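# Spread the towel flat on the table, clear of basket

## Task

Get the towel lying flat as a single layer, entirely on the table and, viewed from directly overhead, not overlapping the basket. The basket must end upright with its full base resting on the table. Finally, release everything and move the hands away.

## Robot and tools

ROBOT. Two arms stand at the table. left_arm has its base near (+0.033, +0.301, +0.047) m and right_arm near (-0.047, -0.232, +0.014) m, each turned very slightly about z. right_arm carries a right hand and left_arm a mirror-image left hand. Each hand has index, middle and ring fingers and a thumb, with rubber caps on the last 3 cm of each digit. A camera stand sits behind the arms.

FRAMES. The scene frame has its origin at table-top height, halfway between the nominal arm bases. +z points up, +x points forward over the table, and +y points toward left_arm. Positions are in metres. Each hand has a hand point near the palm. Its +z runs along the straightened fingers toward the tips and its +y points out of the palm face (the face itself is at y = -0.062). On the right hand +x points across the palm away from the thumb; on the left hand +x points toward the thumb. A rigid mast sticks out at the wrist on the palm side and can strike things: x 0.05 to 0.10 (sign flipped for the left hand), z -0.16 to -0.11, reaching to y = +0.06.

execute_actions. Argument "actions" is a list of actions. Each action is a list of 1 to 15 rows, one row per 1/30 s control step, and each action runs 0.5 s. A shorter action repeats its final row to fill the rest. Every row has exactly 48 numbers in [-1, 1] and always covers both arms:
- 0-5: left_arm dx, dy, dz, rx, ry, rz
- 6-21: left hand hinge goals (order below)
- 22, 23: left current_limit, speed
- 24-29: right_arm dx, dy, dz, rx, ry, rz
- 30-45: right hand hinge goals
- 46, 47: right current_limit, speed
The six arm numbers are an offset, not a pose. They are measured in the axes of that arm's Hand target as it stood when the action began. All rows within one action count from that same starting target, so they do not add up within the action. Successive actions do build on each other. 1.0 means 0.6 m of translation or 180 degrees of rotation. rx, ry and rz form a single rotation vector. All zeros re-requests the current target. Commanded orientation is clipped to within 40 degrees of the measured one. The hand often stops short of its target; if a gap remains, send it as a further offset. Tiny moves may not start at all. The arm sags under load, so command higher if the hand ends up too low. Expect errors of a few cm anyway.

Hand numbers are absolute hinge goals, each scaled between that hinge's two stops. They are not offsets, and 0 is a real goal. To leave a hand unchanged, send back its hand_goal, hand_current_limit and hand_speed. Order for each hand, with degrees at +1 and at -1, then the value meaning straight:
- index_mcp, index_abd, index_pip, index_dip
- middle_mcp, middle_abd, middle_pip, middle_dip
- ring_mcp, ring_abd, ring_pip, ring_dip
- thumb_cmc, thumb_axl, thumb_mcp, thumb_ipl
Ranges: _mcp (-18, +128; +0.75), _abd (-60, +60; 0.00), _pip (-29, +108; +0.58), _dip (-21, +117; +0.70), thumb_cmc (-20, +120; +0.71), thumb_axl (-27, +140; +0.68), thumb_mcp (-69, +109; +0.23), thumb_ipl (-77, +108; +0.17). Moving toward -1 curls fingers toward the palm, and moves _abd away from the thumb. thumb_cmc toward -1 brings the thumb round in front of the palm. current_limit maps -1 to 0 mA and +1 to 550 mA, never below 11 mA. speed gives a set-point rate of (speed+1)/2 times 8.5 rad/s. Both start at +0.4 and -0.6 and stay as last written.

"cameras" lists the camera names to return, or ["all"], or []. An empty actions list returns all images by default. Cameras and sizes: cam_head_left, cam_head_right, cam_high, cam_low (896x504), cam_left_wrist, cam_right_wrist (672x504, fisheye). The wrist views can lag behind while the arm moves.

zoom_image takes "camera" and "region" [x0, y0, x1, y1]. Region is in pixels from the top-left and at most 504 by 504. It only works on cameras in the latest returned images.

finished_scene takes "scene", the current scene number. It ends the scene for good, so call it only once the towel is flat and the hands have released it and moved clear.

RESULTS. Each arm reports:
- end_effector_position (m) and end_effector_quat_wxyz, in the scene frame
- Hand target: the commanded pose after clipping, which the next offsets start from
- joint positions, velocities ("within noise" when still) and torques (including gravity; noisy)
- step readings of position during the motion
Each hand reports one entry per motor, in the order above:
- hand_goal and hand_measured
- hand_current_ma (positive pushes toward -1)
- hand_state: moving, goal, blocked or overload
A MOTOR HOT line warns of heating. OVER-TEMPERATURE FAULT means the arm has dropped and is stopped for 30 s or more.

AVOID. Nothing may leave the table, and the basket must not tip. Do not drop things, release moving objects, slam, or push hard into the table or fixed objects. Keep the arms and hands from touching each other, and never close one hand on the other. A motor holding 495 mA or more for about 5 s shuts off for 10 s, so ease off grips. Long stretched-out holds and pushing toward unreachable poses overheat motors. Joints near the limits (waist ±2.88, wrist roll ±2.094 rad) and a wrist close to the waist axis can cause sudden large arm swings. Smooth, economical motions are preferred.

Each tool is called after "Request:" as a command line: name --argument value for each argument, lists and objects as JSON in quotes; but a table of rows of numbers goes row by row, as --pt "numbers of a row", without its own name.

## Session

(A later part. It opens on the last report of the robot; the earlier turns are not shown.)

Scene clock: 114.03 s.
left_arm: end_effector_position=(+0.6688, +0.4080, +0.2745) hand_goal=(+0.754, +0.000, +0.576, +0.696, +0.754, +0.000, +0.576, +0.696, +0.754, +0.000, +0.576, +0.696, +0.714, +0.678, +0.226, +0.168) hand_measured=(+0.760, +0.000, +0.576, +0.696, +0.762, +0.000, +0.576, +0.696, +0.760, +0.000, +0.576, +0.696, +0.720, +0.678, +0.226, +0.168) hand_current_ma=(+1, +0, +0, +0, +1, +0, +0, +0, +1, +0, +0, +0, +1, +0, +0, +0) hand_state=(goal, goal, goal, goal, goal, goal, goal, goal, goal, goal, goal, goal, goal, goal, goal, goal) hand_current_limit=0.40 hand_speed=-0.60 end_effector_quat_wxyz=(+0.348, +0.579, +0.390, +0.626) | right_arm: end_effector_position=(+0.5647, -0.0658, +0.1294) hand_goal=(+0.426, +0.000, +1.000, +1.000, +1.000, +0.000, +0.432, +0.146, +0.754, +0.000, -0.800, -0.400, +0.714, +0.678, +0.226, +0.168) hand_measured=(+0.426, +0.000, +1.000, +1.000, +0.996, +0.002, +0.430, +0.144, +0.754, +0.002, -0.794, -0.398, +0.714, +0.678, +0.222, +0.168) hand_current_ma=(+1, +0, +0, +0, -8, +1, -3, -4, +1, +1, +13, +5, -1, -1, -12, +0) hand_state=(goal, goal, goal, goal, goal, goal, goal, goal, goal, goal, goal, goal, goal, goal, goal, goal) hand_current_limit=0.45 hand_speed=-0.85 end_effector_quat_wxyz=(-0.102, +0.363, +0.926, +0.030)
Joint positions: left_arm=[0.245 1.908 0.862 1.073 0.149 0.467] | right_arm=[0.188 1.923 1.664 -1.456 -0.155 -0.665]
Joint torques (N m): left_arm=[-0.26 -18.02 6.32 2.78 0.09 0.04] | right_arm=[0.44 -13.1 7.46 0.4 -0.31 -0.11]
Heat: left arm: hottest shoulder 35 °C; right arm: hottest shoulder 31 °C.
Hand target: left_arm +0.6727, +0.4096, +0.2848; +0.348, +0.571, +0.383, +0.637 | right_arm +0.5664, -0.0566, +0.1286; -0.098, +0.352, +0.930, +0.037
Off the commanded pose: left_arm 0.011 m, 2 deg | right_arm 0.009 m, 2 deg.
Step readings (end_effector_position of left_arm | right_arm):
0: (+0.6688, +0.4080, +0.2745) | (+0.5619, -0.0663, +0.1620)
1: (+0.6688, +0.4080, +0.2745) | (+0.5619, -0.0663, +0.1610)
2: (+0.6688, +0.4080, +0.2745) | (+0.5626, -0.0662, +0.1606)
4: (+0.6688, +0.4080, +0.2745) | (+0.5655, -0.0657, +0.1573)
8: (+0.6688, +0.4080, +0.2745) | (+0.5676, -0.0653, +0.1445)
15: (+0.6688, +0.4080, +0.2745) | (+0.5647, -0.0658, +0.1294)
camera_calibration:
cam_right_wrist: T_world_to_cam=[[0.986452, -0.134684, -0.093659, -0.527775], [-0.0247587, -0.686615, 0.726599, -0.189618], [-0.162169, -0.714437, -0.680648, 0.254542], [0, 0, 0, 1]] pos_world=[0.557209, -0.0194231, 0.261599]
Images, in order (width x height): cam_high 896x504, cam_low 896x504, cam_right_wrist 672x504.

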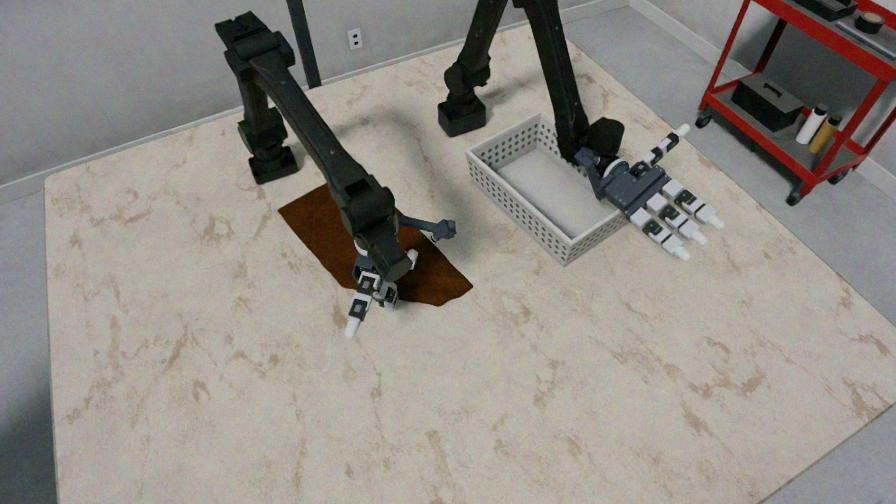

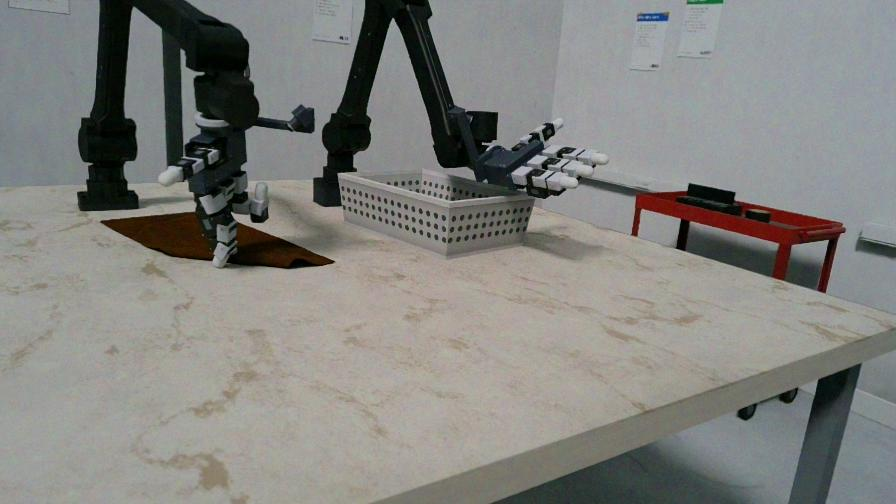

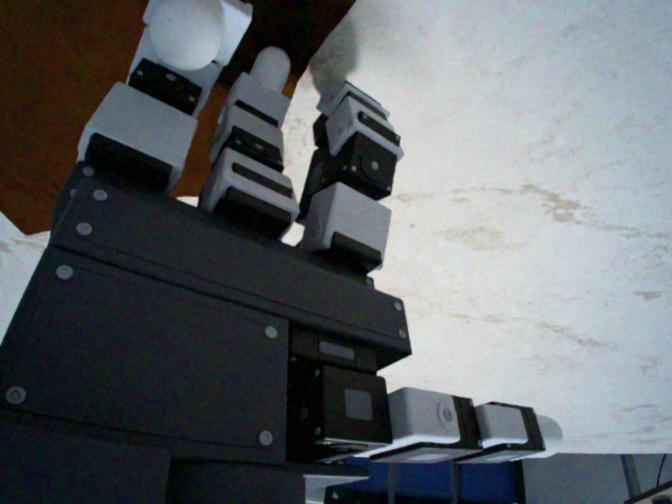

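Request:
execute_actions --actions '[[[0,0,0,0,0,0,0.754,0,0.576,0.696,0.754,0,0.576,0.696,0.754,0,0.576,0.696,0.714,0.678,0.226,0.168,0.4,-0.6,-0.0031,0,0.0147,0,0,0,0.426,0.0,1,1,1,0.0,0.432,0.146,0.754,0,-0.8,-0.4,0.714,0.678,0.226,0.168,0.45,-0.85]]]' --cameras '["cam_low","cam_right_wrist"]'

Request:
zoom_image --camera "cam_low" --region '[160, 180, 340, 290]'

Request:
zoom_image --camera "cam_right_wrist" --region '[160, 0, 440, 180]'

Scene clock: 115.30 s.
left_arm: end_effector_position=(+0.6688, +0.4080, +0.2745) hand_goal=(+0.754, +0.000, +0.576, +0.696, +0.754, +0.000, +0.576, +0.696, +0.754, +0.000, +0.576, +0.696, +0.714, +0.678, +0.226, +0.168) hand_measured=(+0.760, +0.000, +0.576, +0.696, +0.762, +0.000, +0.576, +0.696, +0.760, +0.000, +0.576, +0.696, +0.720, +0.678, +0.226, +0.168) hand_current_ma=(+1, +0, +0, +0, +1, +0, +0, +0, +1, +0, +0, +0, +1, +0, +0, +0) hand_state=(goal, goal, goal, goal, goal, goal, goal, goal, goal, goal, goal, goal, goal, goal, goal, goal) hand_current_limit=0.40 hand_speed=-0.60 end_effector_quat_wxyz=(+0.348, +0.579, +0.390, +0.626) | right_arm: end_effector_position=(+0.5665, -0.0655, +0.1292) hand_goal=(+0.426, +0.000, +1.000, +1.000, +1.000, +0.000, +0.432, +0.146, +0.754, +0.000, -0.800, -0.400, +0.714, +0.678, +0.226, +0.168) hand_measured=(+0.436, -0.010, +1.000, +1.000, +0.998, +0.000, +0.432, +0.144, +0.754, +0.002, -0.794, -0.398, +0.714, +0.678, +0.222, +0.168) hand_current_ma=(+24, -19, +0, +0, -3, +1, -1, -3, +1, +1, +13, +5, -1, -1, -12, +0) hand_state=(goal, goal, goal, goal, goal, goal, goal, goal, goal, goal, goal, goal, goal, goal, goal, goal) hand_current_limit=0.45 hand_speed=-0.85 end_effector_quat_wxyz=(-0.098, +0.363, +0.926, +0.032)
Joint positions: left_arm=[0.245 1.908 0.862 1.073 0.149 0.467] | right_arm=[0.188 1.923 1.662 -1.447 -0.155 -0.665]
Joint torques (N m): left_arm=[-0.32 -18.08 6.37 2.65 0.07 0.04] | right_arm=[0.79 -12.81 6.6 0.9 -0.3 -0.11]
Heat: left arm: hottest shoulder 35 °C; right arm: hottest shoulder 31 °C.
Hand target: left_arm +0.6727, +0.4096, +0.2848; +0.348, +0.571, +0.383, +0.637 | right_arm +0.5664, -0.0566, +0.1196; -0.098, +0.352, +0.930, +0.037
Off the commanded pose: left_arm 0.011 m, 2 deg | right_arm 0.013 m, 2 deg.
Step readings (end_effector_position of left_arm | right_arm):
0: (+0.6688, +0.4080, +0.2745) | (+0.5647, -0.0658, +0.1294)
1: (+0.6688, +0.4080, +0.2745) | (+0.5647, -0.0658, +0.1294)
2: (+0.6688, +0.4080, +0.2745) | (+0.5651, -0.0658, +0.1295)
4: (+0.6688, +0.4080, +0.2745) | (+0.5653, -0.0657, +0.1290)
8: (+0.6688, +0.4080, +0.2745) | (+0.5661, -0.0656, +0.1291)
15: (+0.6688, +0.4080, +0.2745) | (+0.5665, -0.0655, +0.1292)
camera_calibration:
cam_right_wrist: T_world_to_cam=[[0.987126, -0.134568, -0.0864468, -0.530734], [-0.0301922, -0.687545, 0.725514, -0.186095], [-0.157067, -0.713564, -0.682756, 0.25232], [0, 0, 0, 1]] pos_world=[0.557914, -0.0193222, 0.261407]
Images, in order (width x height): cam_low 896x504, cam_right_wrist 672x504.

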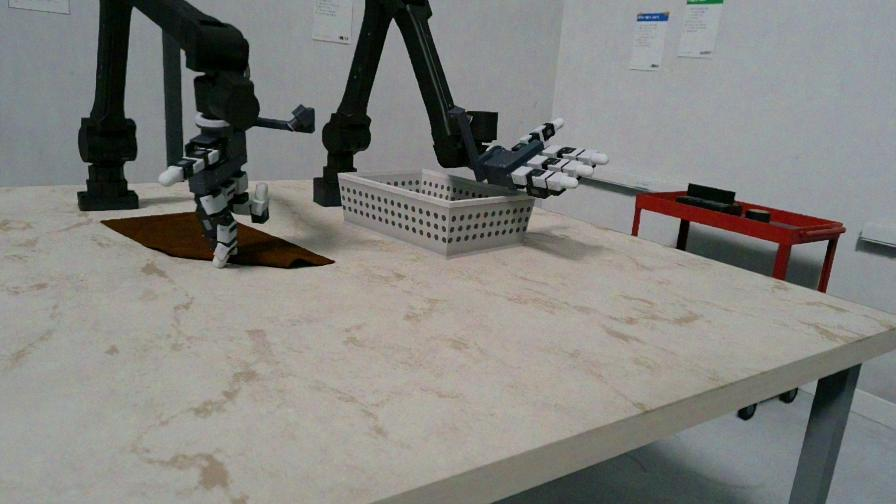

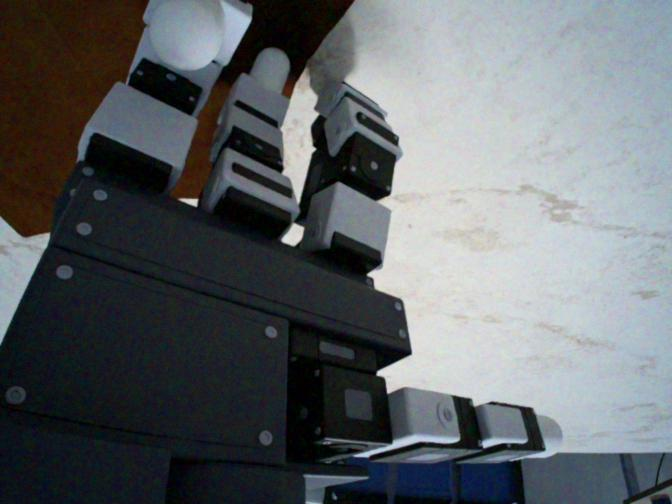

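Scaled by 2.800 from the camera's 896x504 image, which has a finer 1280x720 frame.

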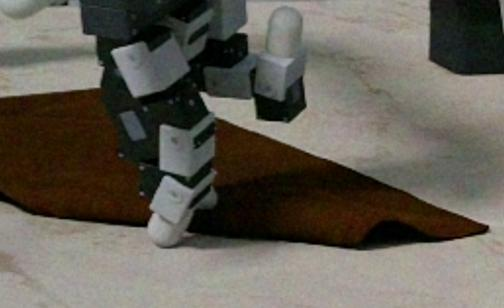

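Scaled by 1.800 from the camera's 672x504 image, which has a finer 960x720 frame.

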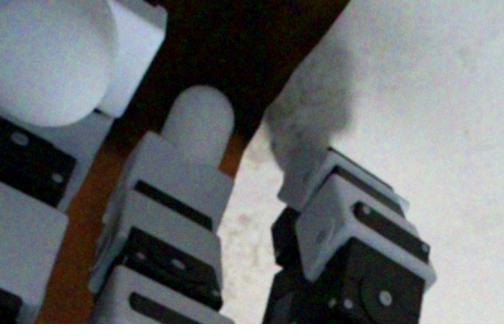

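Request:
execute_actions --actions '[[[0,0,0,0,0,0,0.754,0,0.576,0.696,0.754,0,0.576,0.696,0.754,0,0.576,0.696,0.714,0.678,0.226,0.168,0.4,-0.6,0,0,0,0,0,0,0.426,-0.2,1,1,1,0.2,0.432,0.146,0.754,0,-0.8,-0.4,0.714,0.678,0.226,0.168,0.45,-0.88]],[[0,0,0,0,0,0,0.754,0,0.576,0.696,0.754,0,0.576,0.696,0.754,0,0.576,0.696,0.714,0.678,0.226,0.168,0.4,-0.6,0,0,0,0,0,0,0.426,-0.4,1,1,1,0.4,0.432,0.146,0.754,0,-0.8,-0.4,0.714,0.678,0.226,0.168,0.45,-0.88]]]' --cameras '["cam_low","cam_right_wrist"]'

Request:
zoom_image --camera "cam_low" --region '[160, 180, 340, 290]'

Request:
zoom_image --camera "cam_right_wrist" --region '[160, 0, 440, 180]'

Scene clock: 117.03 s.
left_arm: end_effector_position=(+0.6688, +0.4080, +0.2745) hand_goal=(+0.754, +0.000, +0.576, +0.696, +0.754, +0.000, +0.576, +0.696, +0.754, +0.000, +0.576, +0.696, +0.714, +0.678, +0.226, +0.168) hand_measured=(+0.760, +0.000, +0.576, +0.696, +0.762, +0.000, +0.576, +0.696, +0.760, +0.000, +0.576, +0.696, +0.720, +0.678, +0.226, +0.168) hand_current_ma=(+1, +0, +0, +0, +1, +0, +0, +0, +1, +0, +0, +0, +1, +0, +0, +0) hand_state=(goal, goal, goal, goal, goal, goal, goal, goal, goal, goal, goal, goal, goal, goal, goal, goal) hand_current_limit=0.40 hand_speed=-0.60 end_effector_quat_wxyz=(+0.348, +0.579, +0.390, +0.626) | right_arm: end_effector_position=(+0.5674, -0.0661, +0.1278) hand_goal=(+0.426, -0.400, +1.000, +1.000, +1.000, +0.400, +0.432, +0.146, +0.754, +0.000, -0.800, -0.400, +0.714, +0.678, +0.226, +0.168) hand_measured=(+0.432, -0.180, +1.000, +1.000, +0.998, +0.134, +0.430, +0.142, +0.754, +0.002, -0.794, -0.398, +0.714, +0.678, +0.222, +0.168) hand_current_ma=(+12, +399, +0, +0, -3, -399, -4, -7, +1, +1, +13, +5, -1, -1, -12, +0) hand_state=(goal, blocked, goal, goal, goal, blocked, goal, goal, goal, goal, goal, goal, goal, goal, goal, goal) hand_current_limit=0.45 hand_speed=-0.88 end_effector_quat_wxyz=(-0.097, +0.364, +0.926, +0.034)
Joint positions: left_arm=[0.245 1.908 0.862 1.073 0.149 0.467] | right_arm=[0.187 1.923 1.658 -1.438 -0.157 -0.665]
Joint torques (N m): left_arm=[0.09 -18.26 6.26 2.74 0.08 0.01] | right_arm=[0.5 -12.75 6.9 0.46 -0.28 -0.11]
Heat: left arm: hottest shoulder 35 °C; right arm: hottest shoulder 30 °C.
Hand target: left_arm +0.6727, +0.4096, +0.2848; +0.348, +0.571, +0.383, +0.637 | right_arm +0.5664, -0.0566, +0.1196; -0.098, +0.352, +0.930, +0.037
Off the commanded pose: left_arm 0.011 m, 2 deg | right_arm 0.013 m, 2 deg.
Step readings (end_effector_position of left_arm | right_arm):
0: (+0.6688, +0.4080, +0.2745) | (+0.5665, -0.0655, +0.1292)
1: (+0.6688, +0.4080, +0.2745) | (+0.5665, -0.0655, +0.1292)
2: (+0.6688, +0.4080, +0.2745) | (+0.5665, -0.0655, +0.1292)
4: (+0.6688, +0.4080, +0.2745) | (+0.5675, -0.0663, +0.1294)
8: (+0.6688, +0.4080, +0.2745) | (+0.5679, -0.0663, +0.1284)
15: (+0.6688, +0.4080, +0.2745) | (+0.5671, -0.0652, +0.1278)
16: (+0.6688, +0.4080, +0.2745) | (+0.5671, -0.0652, +0.1278)
17: (+0.6688, +0.4080, +0.2745) | (+0.5671, -0.0652, +0.1278)
19: (+0.6688, +0.4080, +0.2745) | (+0.5671, -0.0652, +0.1278)
23: (+0.6688, +0.4080, +0.2745) | (+0.5674, -0.0661, +0.1278)
30: (+0.6688, +0.4080, +0.2745) | (+0.5674, -0.0661, +0.1278)
camera_calibration:
cam_right_wrist: T_world_to_cam=[[0.987256, -0.1361, -0.0824783, -0.532492], [-0.0345399, -0.689167, 0.723779, -0.18285], [-0.155348, -0.711706, -0.685085, 0.250616], [0, 0, 0, 1]] pos_world=[0.558323, -0.0201215, 0.260117]
Images, in order (width x height): cam_low 896x504, cam_right_wrist 672x504.

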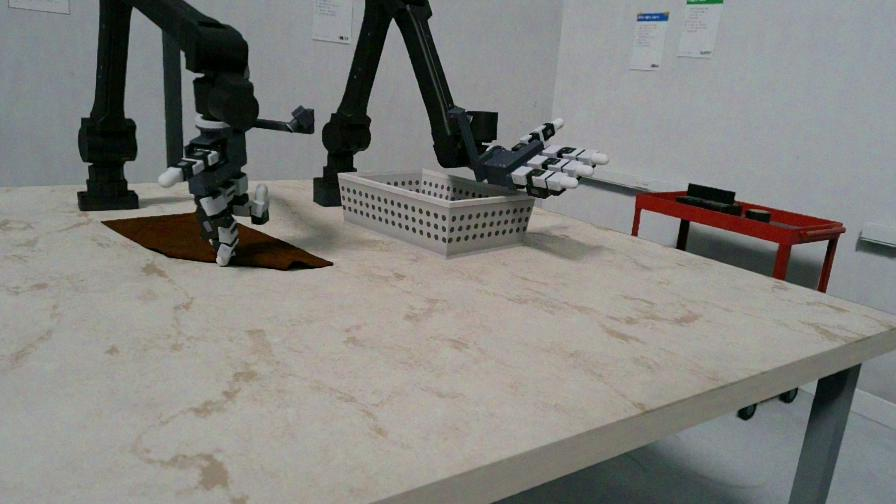

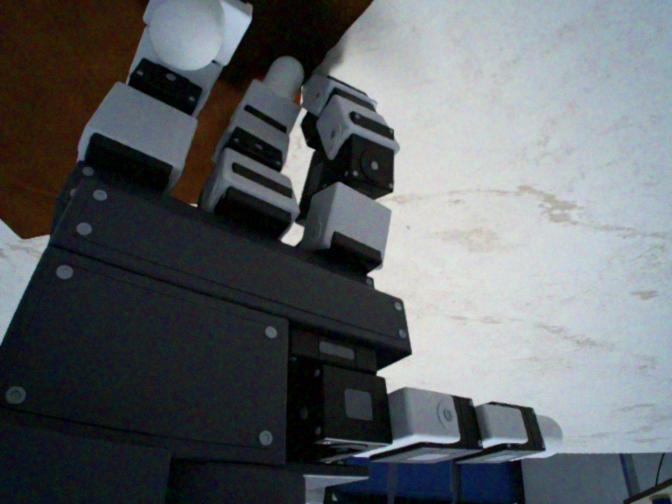

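Scaled by 2.800 from the camera's 896x504 image, which has a finer 1280x720 frame.

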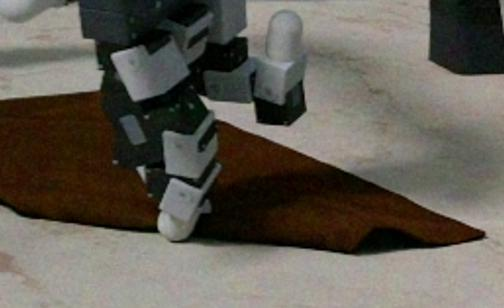

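Scaled by 1.800 from the camera's 672x504 image, which has a finer 960x720 frame.

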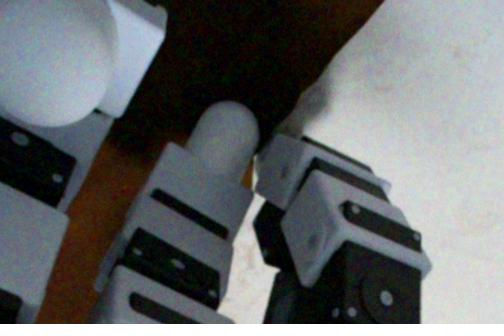

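Request:
execute_actions --actions '[[[0,0,0,0,0,0,0.754,0,0.576,0.696,0.754,0,0.576,0.696,0.754,0,0.576,0.696,0.714,0.678,0.226,0.168,0.4,-0.6,0.015,0,-0.075,0,0,0,0.426,-0.4,1,1,1,0.4,0.432,0.146,0.754,0,-0.8,-0.4,0.714,0.678,0.226,0.168,0.45,-0.88]]]' --cameras '["cam_low","cam_right_wrist"]'

Request:
zoom_image --camera "cam_low" --region '[160, 180, 340, 290]'

Request:
zoom_image --camera "cam_right_wrist" --region '[160, 0, 440, 180]'

Scene clock: 118.47 s.
left_arm: end_effector_position=(+0.6688, +0.4080, +0.2745) hand_goal=(+0.754, +0.000, +0.576, +0.696, +0.754, +0.000, +0.576, +0.696, +0.754, +0.000, +0.576, +0.696, +0.714, +0.678, +0.226, +0.168) hand_measured=(+0.760, +0.000, +0.576, +0.696, +0.762, +0.000, +0.576, +0.696, +0.760, +0.000, +0.576, +0.696, +0.720, +0.678, +0.226, +0.168) hand_current_ma=(+1, +0, +0, +0, +1, +0, +0, +0, +1, +0, +0, +0, +1, +0, +0, +0) hand_state=(goal, goal, goal, goal, goal, goal, goal, goal, goal, goal, goal, goal, goal, goal, goal, goal) hand_current_limit=0.40 hand_speed=-0.60 end_effector_quat_wxyz=(+0.348, +0.579, +0.390, +0.626) | right_arm: end_effector_position=(+0.5517, -0.0697, +0.1252) hand_goal=(+0.426, -0.400, +1.000, +1.000, +1.000, +0.400, +0.432, +0.146, +0.754, +0.000, -0.800, -0.400, +0.714, +0.678, +0.226, +0.168) hand_measured=(+0.426, -0.182, +1.000, +1.000, +0.994, +0.134, +0.426, +0.142, +0.754, +0.002, -0.794, -0.398, +0.714, +0.678, +0.222, +0.168) hand_current_ma=(-1, +399, +0, +0, -13, -399, -10, -8, +1, +1, +13, +5, -1, -1, -12, +0) hand_state=(goal, blocked, goal, goal, goal, blocked, goal, goal, goal, goal, goal, goal, goal, goal, goal, goal) hand_current_limit=0.45 hand_speed=-0.88 end_effector_quat_wxyz=(-0.124, +0.366, +0.922, +0.017)
Joint positions: left_arm=[0.245 1.908 0.862 1.073 0.149 0.467] | right_arm=[0.185 1.923 1.658 -1.502 -0.157 -0.665]
Joint torques (N m): left_arm=[-0.44 -17.79 6.37 2.71 0.07 0.03] | right_arm=[0.56 -14.92 12.3 -1.03 -0.26 -0.11]
Heat: left arm: hottest shoulder 35 °C; right arm: hottest shoulder 30 °C.
Hand target: left_arm +0.6727, +0.4096, +0.2848; +0.348, +0.571, +0.383, +0.637 | right_arm +0.5668, -0.0570, +0.1655; -0.098, +0.352, +0.930, +0.037
Off the commanded pose: left_arm 0.011 m, 2 deg | right_arm 0.045 m, 4 deg.
Step readings (end_effector_position of left_arm | right_arm):
0: (+0.6688, +0.4080, +0.2745) | (+0.5674, -0.0661, +0.1278)
1: (+0.6688, +0.4080, +0.2745) | (+0.5674, -0.0661, +0.1278)
2: (+0.6688, +0.4080, +0.2745) | (+0.5670, -0.0662, +0.1278)
4: (+0.6688, +0.4080, +0.2745) | (+0.5651, -0.0665, +0.1274)
8: (+0.6688, +0.4080, +0.2745) | (+0.5563, -0.0690, +0.1259)
15: (+0.6688, +0.4080, +0.2745) | (+0.5519, -0.0687, +0.1253)
camera_calibration:
cam_right_wrist: T_world_to_cam=[[0.979849, -0.138853, -0.143585, -0.506225], [0.0106976, -0.681339, 0.73189, -0.20946], [-0.199455, -0.718677, -0.666124, 0.265313], [0, 0, 0, 1]] pos_world=[0.551183, -0.02233, 0.257347]
Images, in order (width x height): cam_low 896x504, cam_right_wrist 672x504.

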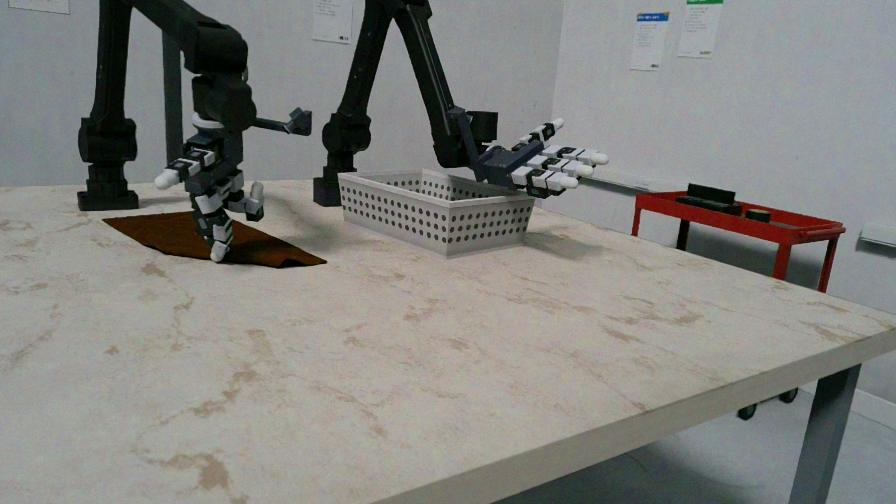

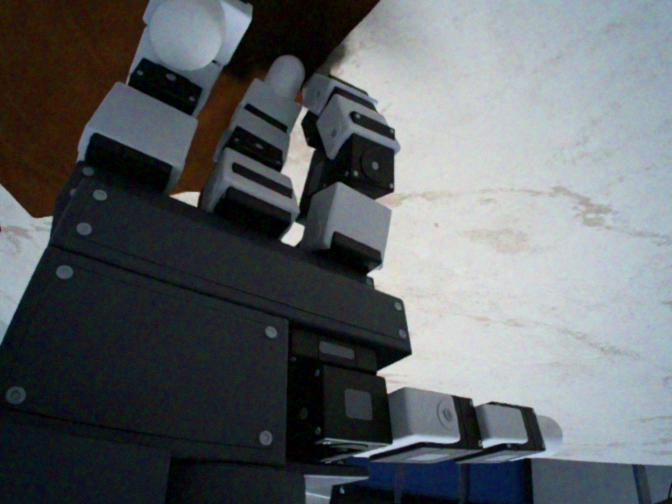

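Scaled by 2.800 from the camera's 896x504 image, which has a finer 1280x720 frame.

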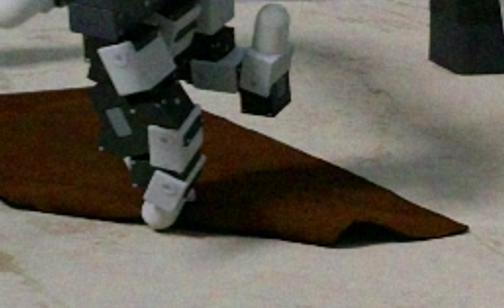

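Scaled by 1.800 from the camera's 672x504 image, which has a finer 960x720 frame.

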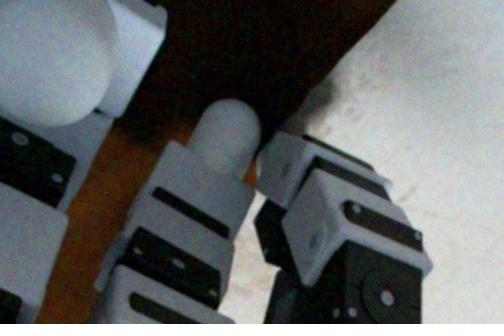

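Request:
execute_actions --actions '[[[0,0,0,0,0,0,0.754,0,0.576,0.696,0.754,0,0.576,0.696,0.754,0,0.576,0.696,0.714,0.678,0.226,0.168,0.4,-0.6,0.012,0,-0.06,0,0,0,0.426,-0.4,1,1,1,0.4,0.432,0.146,0.754,0,-0.8,-0.4,0.714,0.678,0.226,0.168,0.45,-0.88]]]' --cameras '["cam_low","cam_right_wrist","cam_high"]'

Request:
zoom_image --camera "cam_low" --region '[160, 180, 340, 290]'

Request:
zoom_image --camera "cam_right_wrist" --region '[160, 0, 440, 180]'

Scene clock: 119.80 s.
left_arm: end_effector_position=(+0.6688, +0.4080, +0.2745) hand_goal=(+0.754, +0.000, +0.576, +0.696, +0.754, +0.000, +0.576, +0.696, +0.754, +0.000, +0.576, +0.696, +0.714, +0.678, +0.226, +0.168) hand_measured=(+0.760, +0.000, +0.576, +0.696, +0.762, +0.000, +0.576, +0.696, +0.760, +0.000, +0.576, +0.696, +0.720, +0.678, +0.226, +0.168) hand_current_ma=(+1, +0, +0, +0, +1, +0, +0, +0, +1, +0, +0, +0, +1, +0, +0, +0) hand_state=(goal, goal, goal, goal, goal, goal, goal, goal, goal, goal, goal, goal, goal, goal, goal, goal) hand_current_limit=0.40 hand_speed=-0.60 end_effector_quat_wxyz=(+0.348, +0.579, +0.390, +0.626) | right_arm: end_effector_position=(+0.5520, -0.0668, +0.1648) hand_goal=(+0.426, -0.400, +1.000, +1.000, +1.000, +0.400, +0.432, +0.146, +0.754, +0.000, -0.800, -0.400, +0.714, +0.678, +0.226, +0.168) hand_measured=(+0.426, -0.182, +1.000, +1.000, +0.994, +0.134, +0.426, +0.142, +0.754, +0.002, -0.794, -0.398, +0.714, +0.678, +0.222, +0.168) hand_current_ma=(+0, +399, +0, +0, -13, -399, -10, -8, +1, +1, +13, +5, -1, -1, -12, +0) hand_state=(goal, blocked, goal, goal, goal, blocked, goal, goal, goal, goal, goal, goal, goal, goal, goal, goal) hand_current_limit=0.45 hand_speed=-0.88 end_effector_quat_wxyz=(-0.123, +0.364, +0.923, +0.017)
Joint positions: left_arm=[0.245 1.908 0.862 1.073 0.149 0.467] | right_arm=[0.19 1.902 1.731 -1.596 -0.157 -0.665]
Joint torques (N m): left_arm=[-0.5 -17.85 6.3 2.73 0.08 0.02] | right_arm=[0.67 -14.27 12.75 -0.87 -0.26 -0.12]
Heat: left arm: hottest shoulder 35 °C; right arm: hottest shoulder 31 °C.
Hand target: left_arm +0.6727, +0.4096, +0.2848; +0.348, +0.571, +0.383, +0.637 | right_arm +0.5671, -0.0573, +0.2022; -0.098, +0.352, +0.930, +0.037
Off the commanded pose: left_arm 0.011 m, 2 deg | right_arm 0.041 m, 4 deg.
Step readings (end_effector_position of left_arm | right_arm):
0: (+0.6688, +0.4080, +0.2745) | (+0.5517, -0.0697, +0.1252)
1: (+0.6688, +0.4080, +0.2745) | (+0.5514, -0.0698, +0.1252)
2: (+0.6688, +0.4080, +0.2745) | (+0.5505, -0.0699, +0.1262)
4: (+0.6688, +0.4080, +0.2745) | (+0.5490, -0.0702, +0.1304)
8: (+0.6688, +0.4080, +0.2745) | (+0.5492, -0.0692, +0.1479)
15: (+0.6688, +0.4080, +0.2745) | (+0.5530, -0.0676, +0.1659)
camera_calibration:
cam_right_wrist: T_world_to_cam=[[0.9807, -0.134308, -0.142089, -0.500848], [0.0126948, -0.68145, 0.731755, -0.237528], [-0.195107, -0.719436, -0.666593, 0.291484], [0, 0, 0, 1]] pos_world=[0.551068, -0.0194277, 0.296949]
Images, in order (width x height): cam_high 896x504, cam_low 896x504, cam_right_wrist 672x504.

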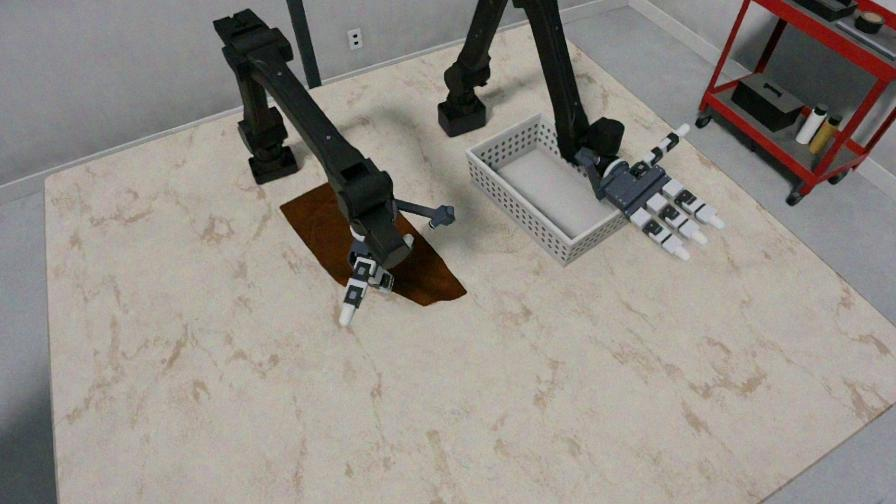

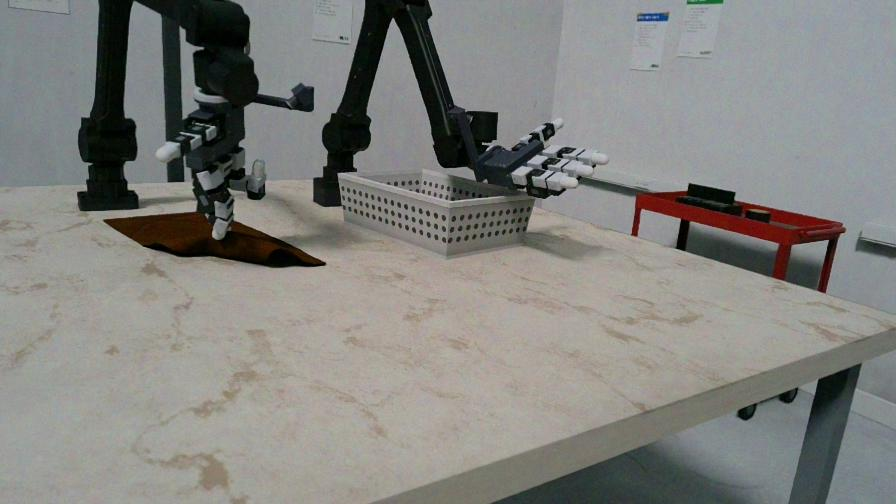

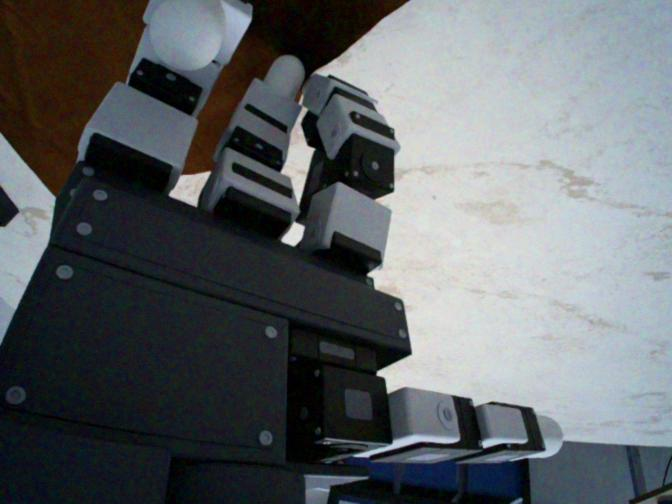

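Scaled by 2.800 from the camera's 896x504 image, which has a finer 1280x720 frame.

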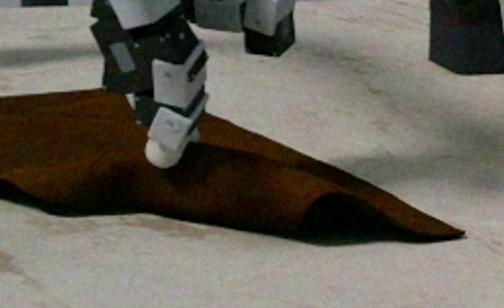

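Scaled by 1.800 from the camera's 672x504 image, which has a finer 960x720 frame.

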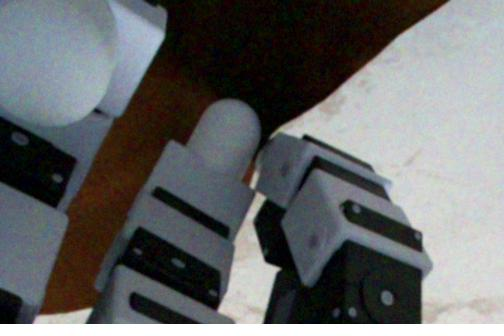

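Request:
execute_actions --actions '[[[0,0,0,0,0,0,0.754,0,0.576,0.696,0.754,0,0.576,0.696,0.754,0,0.576,0.696,0.714,0.678,0.226,0.168,0.4,-0.6,0.0617,0.003,-0.0635,0,0,0,0.426,-0.4,1,1,1,0.4,0.432,0.146,0.754,0,-0.8,-0.4,0.714,0.678,0.226,0.168,0.45,-0.88]]]' --cameras '["cam_head_left","cam_low","cam_right_wrist","cam_high"]'

Request:
zoom_image --camera "cam_low" --region '[100, 170, 340, 290]'

Request:
zoom_image --camera "cam_high" --region '[270, 170, 500, 330]'

Scene clock: 122.90 s.
left_arm: end_effector_position=(+0.6688, +0.4080, +0.2745) hand_goal=(+0.754, +0.000, +0.576, +0.696, +0.754, +0.000, +0.576, +0.696, +0.754, +0.000, +0.576, +0.696, +0.714, +0.678, +0.226, +0.168) hand_measured=(+0.760, +0.000, +0.576, +0.696, +0.762, +0.000, +0.576, +0.696, +0.760, +0.000, +0.576, +0.696, +0.720, +0.678, +0.226, +0.168) hand_current_ma=(+1, +0, +0, +0, +1, +0, +0, +0, +1, +0, +0, +0, +1, +0, +0, +0) hand_state=(goal, goal, goal, goal, goal, goal, goal, goal, goal, goal, goal, goal, goal, goal, goal, goal) hand_current_limit=0.40 hand_speed=-0.60 end_effector_quat_wxyz=(+0.348, +0.579, +0.390, +0.626) | right_arm: end_effector_position=(+0.5322, -0.0384, +0.2139) hand_goal=(+0.426, -0.400, +1.000, +1.000, +1.000, +0.400, +0.432, +0.146, +0.754, +0.000, -0.800, -0.400, +0.714, +0.678, +0.226, +0.168) hand_measured=(+0.426, -0.184, +1.000, +1.000, +0.994, +0.134, +0.426, +0.142, +0.754, +0.002, -0.794, -0.398, +0.714, +0.678, +0.222, +0.168) hand_current_ma=(+0, +399, +0, +0, -13, -399, -10, -8, +1, +1, +13, +5, -1, -1, -12, +0) hand_state=(goal, blocked, goal, goal, goal, blocked, goal, goal, goal, goal, goal, goal, goal, goal, goal, goal) hand_current_limit=0.45 hand_speed=-0.88 end_effector_quat_wxyz=(-0.120, +0.347, +0.930, +0.019)
Joint positions: left_arm=[0.245 1.908 0.862 1.073 0.149 0.467] | right_arm=[0.242 1.845 1.776 -1.683 -0.163 -0.649]
Joint torques (N m): left_arm=[-0.32 -18.14 6.28 2.67 0.07 0.03] | right_arm=[-0.09 -13.45 12.88 -0.77 -0.24 0.14]
Heat: left arm: hottest shoulder 35 °C; right arm: hottest shoulder 31 °C.
Hand target: left_arm +0.6727, +0.4096, +0.2848; +0.348, +0.571, +0.383, +0.637 | right_arm +0.5471, -0.0373, +0.2472; -0.098, +0.352, +0.930, +0.037
Off the commanded pose: left_arm 0.011 m, 2 deg | right_arm 0.037 m, 3 deg.
Step readings (end_effector_position of left_arm | right_arm):
0: (+0.6688, +0.4080, +0.2745) | (+0.5520, -0.0668, +0.1648)
1: (+0.6688, +0.4080, +0.2745) | (+0.5517, -0.0668, +0.1648)
2: (+0.6688, +0.4080, +0.2745) | (+0.5510, -0.0670, +0.1662)
4: (+0.6688, +0.4080, +0.2745) | (+0.5456, -0.0657, +0.1687)
8: (+0.6688, +0.4080, +0.2745) | (+0.5353, -0.0574, +0.1846)
15: (+0.6688, +0.4080, +0.2745) | (+0.5323, -0.0390, +0.2128)
camera_calibration:
cam_right_wrist: T_world_to_cam=[[0.986347, -0.0979899, -0.132356, -0.474314], [0.0297182, -0.684603, 0.72831, -0.262209], [-0.161979, -0.7223, -0.672343, 0.324211], [0, 0, 0, 1]] pos_world=[0.528146, 0.00819104, 0.346172]
Images, in order (width x height): cam_head_left 896x504, cam_high 896x504, cam_low 896x504, cam_right_wrist 672x504.

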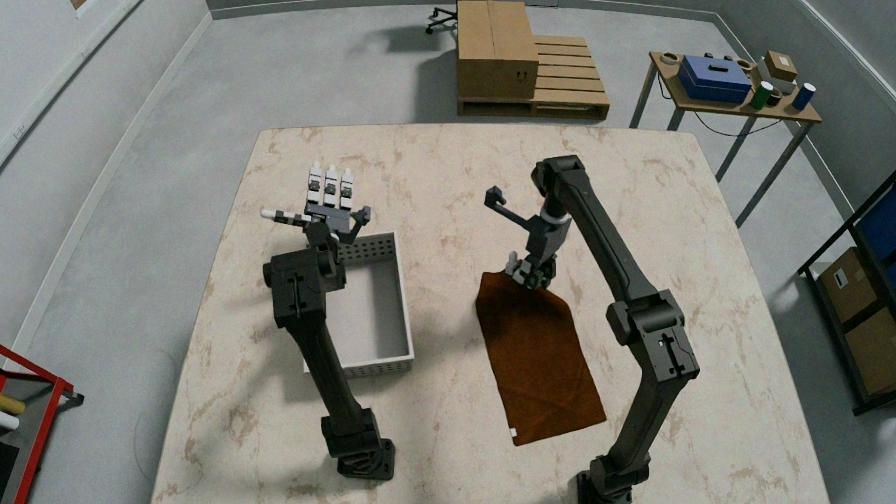

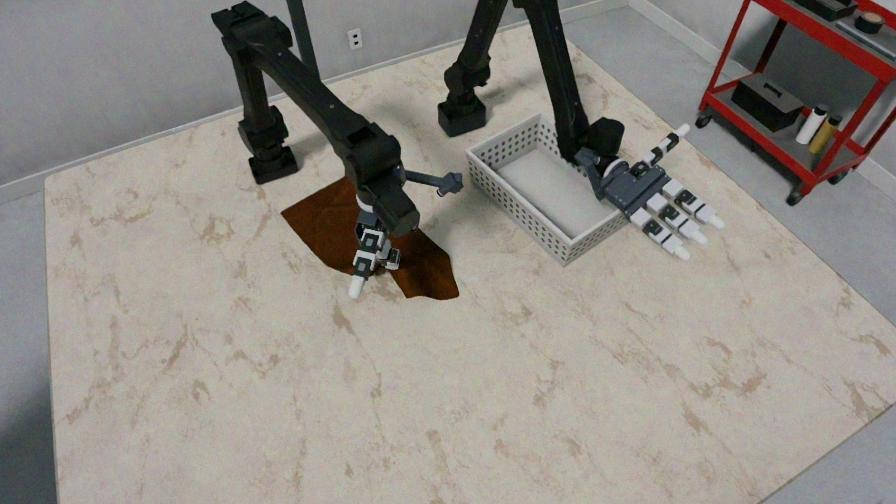

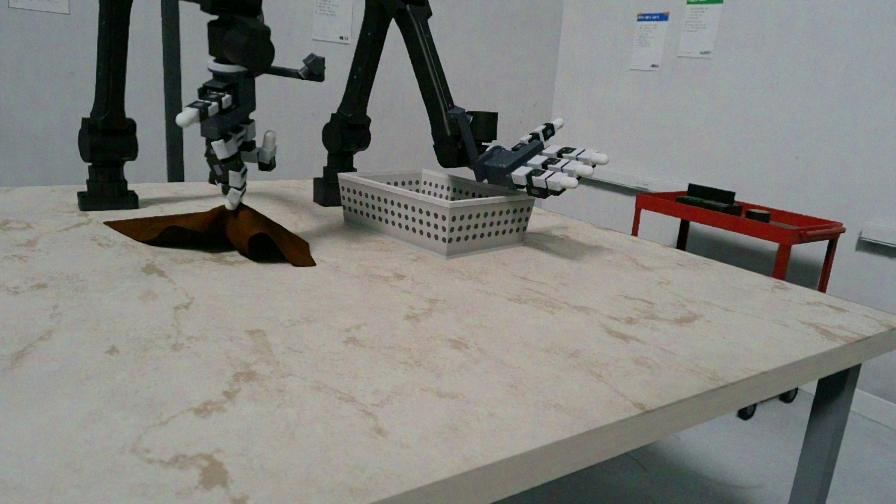

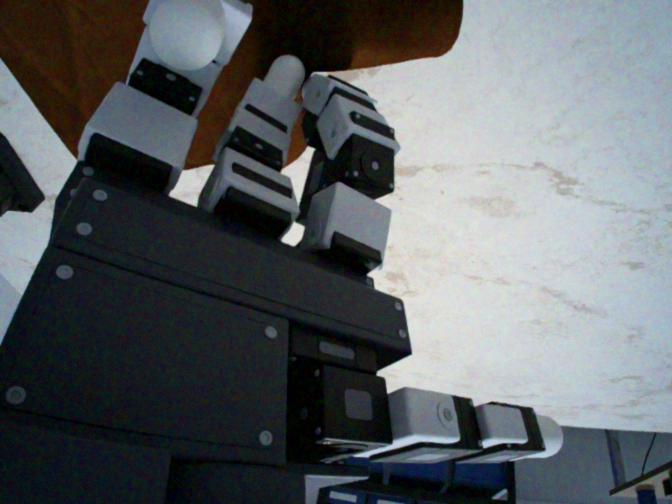

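Scaled by 2.100 from the camera's 896x504 image, which has a finer 1280x720 frame.

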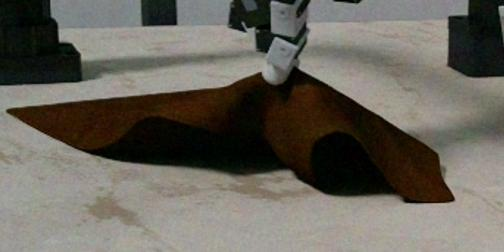

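Scaled by 2.191 from the camera's 896x504 image, which has a finer 1280x720 frame.

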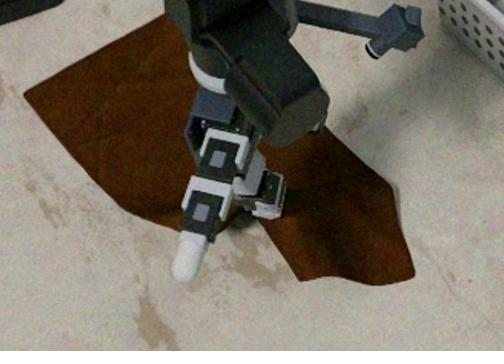

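Request:
execute_actions --actions '[[[0,0,0,0,0,0,0.754,0,0.576,0.696,0.754,0,0.576,0.696,0.754,0,0.576,0.696,0.714,0.678,0.226,0.168,0.4,-0.6,0.0692,-0.0262,-0.0619,0,0,0,0.426,-0.4,1,1,1,0.4,0.432,0.146,0.754,0,-0.8,-0.4,0.714,0.678,0.226,0.168,0.45,-0.88]]]' --cameras '["cam_head_left","cam_low","cam_right_wrist","cam_high"]'

Request:
zoom_image --camera "cam_low" --region '[100, 160, 340, 290]'

Request:
zoom_image --camera "cam_high" --region '[270, 170, 500, 330]'

Scene clock: 124.63 s.
left_arm: end_effector_position=(+0.6688, +0.4080, +0.2745) hand_goal=(+0.754, +0.000, +0.576, +0.696, +0.754, +0.000, +0.576, +0.696, +0.754, +0.000, +0.576, +0.696, +0.714, +0.678, +0.226, +0.168) hand_measured=(+0.760, +0.000, +0.576, +0.696, +0.762, +0.000, +0.576, +0.696, +0.760, +0.000, +0.576, +0.696, +0.720, +0.678, +0.226, +0.168) hand_current_ma=(+1, +0, +0, +0, +1, +0, +0, +0, +1, +0, +0, +0, +1, +0, +0, +0) hand_state=(goal, goal, goal, goal, goal, goal, goal, goal, goal, goal, goal, goal, goal, goal, goal, goal) hand_current_limit=0.40 hand_speed=-0.60 end_effector_quat_wxyz=(+0.348, +0.579, +0.390, +0.626) | right_arm: end_effector_position=(+0.5109, -0.0309, +0.2872) hand_goal=(+0.426, -0.400, +1.000, +1.000, +1.000, +0.400, +0.432, +0.146, +0.754, +0.000, -0.800, -0.400, +0.714, +0.678, +0.226, +0.168) hand_measured=(+0.428, -0.184, +1.000, +1.000, +0.994, +0.134, +0.426, +0.142, +0.754, +0.002, -0.794, -0.398, +0.714, +0.678, +0.222, +0.168) hand_current_ma=(+2, +399, +0, +0, -11, -399, -10, -8, +1, +1, +13, +5, -1, -1, -12, +0) hand_state=(goal, blocked, goal, goal, goal, blocked, goal, goal, goal, goal, goal, goal, goal, goal, goal, goal) hand_current_limit=0.45 hand_speed=-0.88 end_effector_quat_wxyz=(-0.077, +0.352, +0.931, +0.049)
Joint positions: left_arm=[0.245 1.908 0.862 1.073 0.149 0.467] | right_arm=[0.267 1.714 1.774 -1.701 -0.169 -0.606]
Joint torques (N m): left_arm=[-0.32 -17.96 6.28 2.74 0.08 0.03] | right_arm=[0.5 -11.52 8.83 -0.4 -0.32 0.14]
Heat: left arm: hottest shoulder 35 °C; right arm: hottest shoulder 31 °C.
Hand target: left_arm +0.6727, +0.4096, +0.2848; +0.348, +0.571, +0.383, +0.637 | right_arm +0.5121, -0.0273, +0.2921; -0.098, +0.352, +0.930, +0.037
Off the commanded pose: left_arm 0.011 m, 2 deg | right_arm 0.006 m, 3 deg.
joint sent to its limit (right arm) — joint 4 (wrist pitch), lower limit. The joint targets are off in position, not in orientation.
Step readings (end_effector_position of left_arm | right_arm):
0: (+0.6688, +0.4080, +0.2745) | (+0.5322, -0.0384, +0.2139)
1: (+0.6688, +0.4080, +0.2745) | (+0.5322, -0.0384, +0.2139)
2: (+0.6688, +0.4080, +0.2745) | (+0.5318, -0.0387, +0.2141)
4: (+0.6688, +0.4080, +0.2745) | (+0.5310, -0.0390, +0.2203)
8: (+0.6688, +0.4080, +0.2745) | (+0.5253, -0.0383, +0.2504)
15: (+0.6688, +0.4080, +0.2745) | (+0.5108, -0.0317, +0.2886)
camera_calibration:
cam_right_wrist: T_world_to_cam=[[0.992836, -0.114032, -0.0356779, -0.474429], [-0.0551464, -0.702227, 0.709814, -0.261729], [-0.105995, -0.702761, -0.703485, 0.356441], [0, 0, 0, 1]] pos_world=[0.494378, 0.0125999, 0.419603]
Images, in order (width x height): cam_head_left 896x504, cam_high 896x504, cam_low 896x504, cam_right_wrist 672x504.

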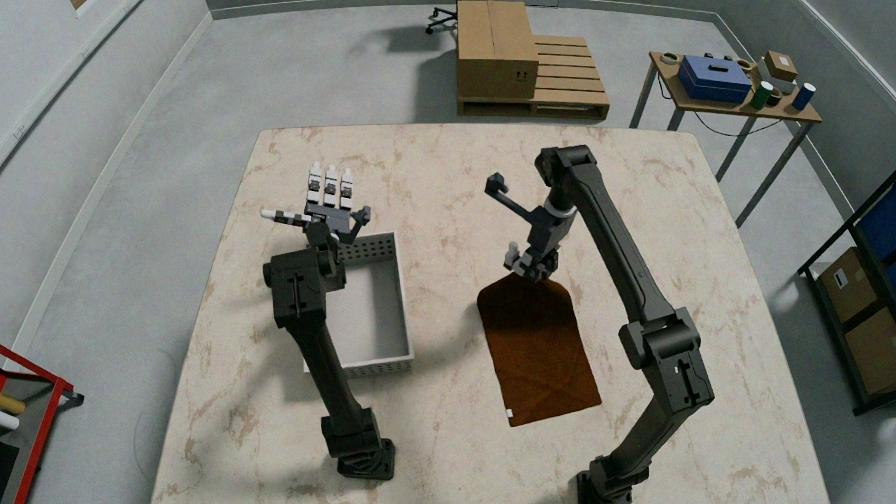

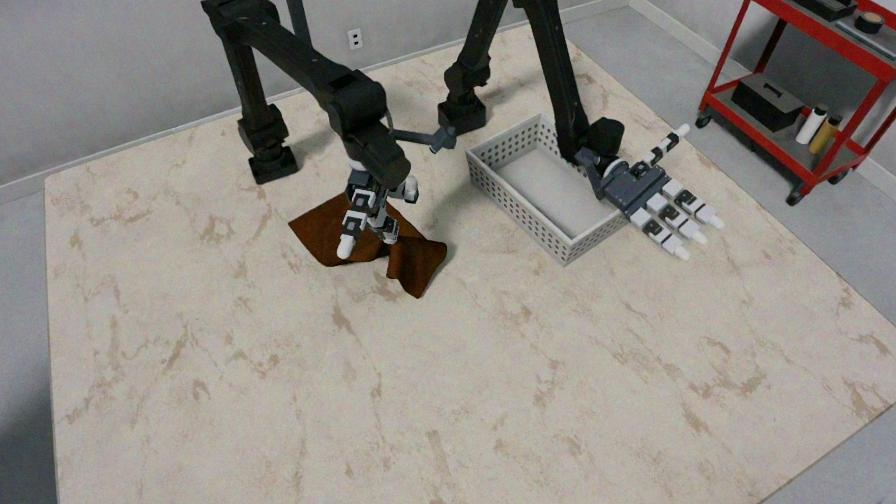

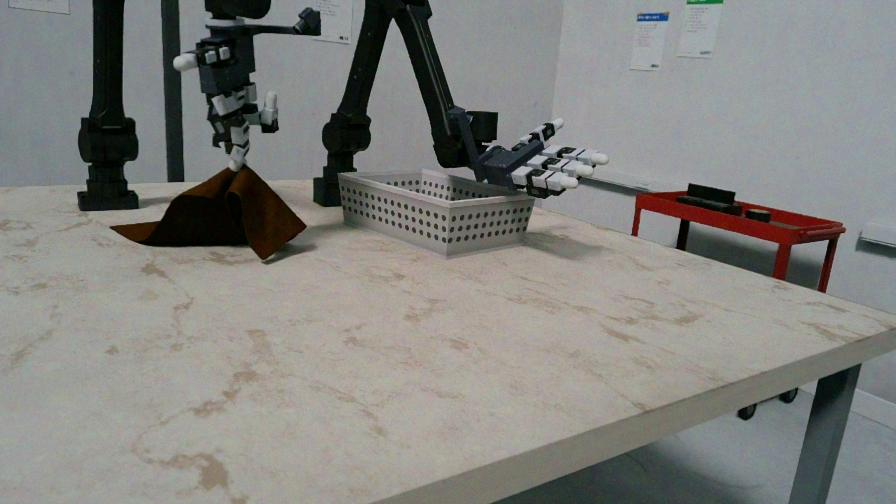

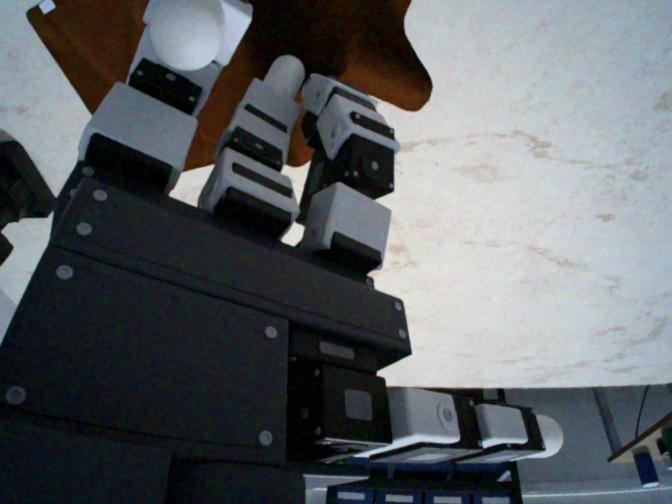

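Scaled by 2.100 from the camera's 896x504 image, which has a finer 1280x720 frame.

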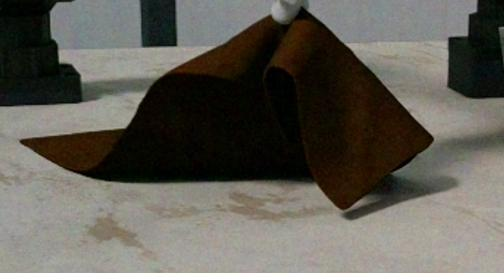

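Scaled by 2.191 from the camera's 896x504 image, which has a finer 1280x720 frame.

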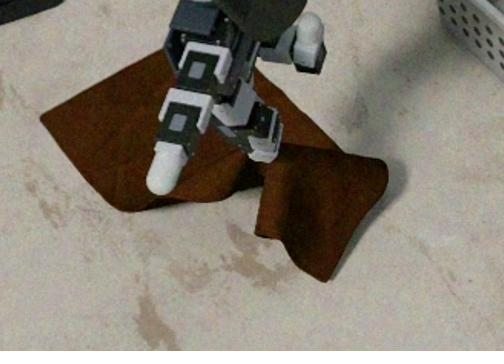

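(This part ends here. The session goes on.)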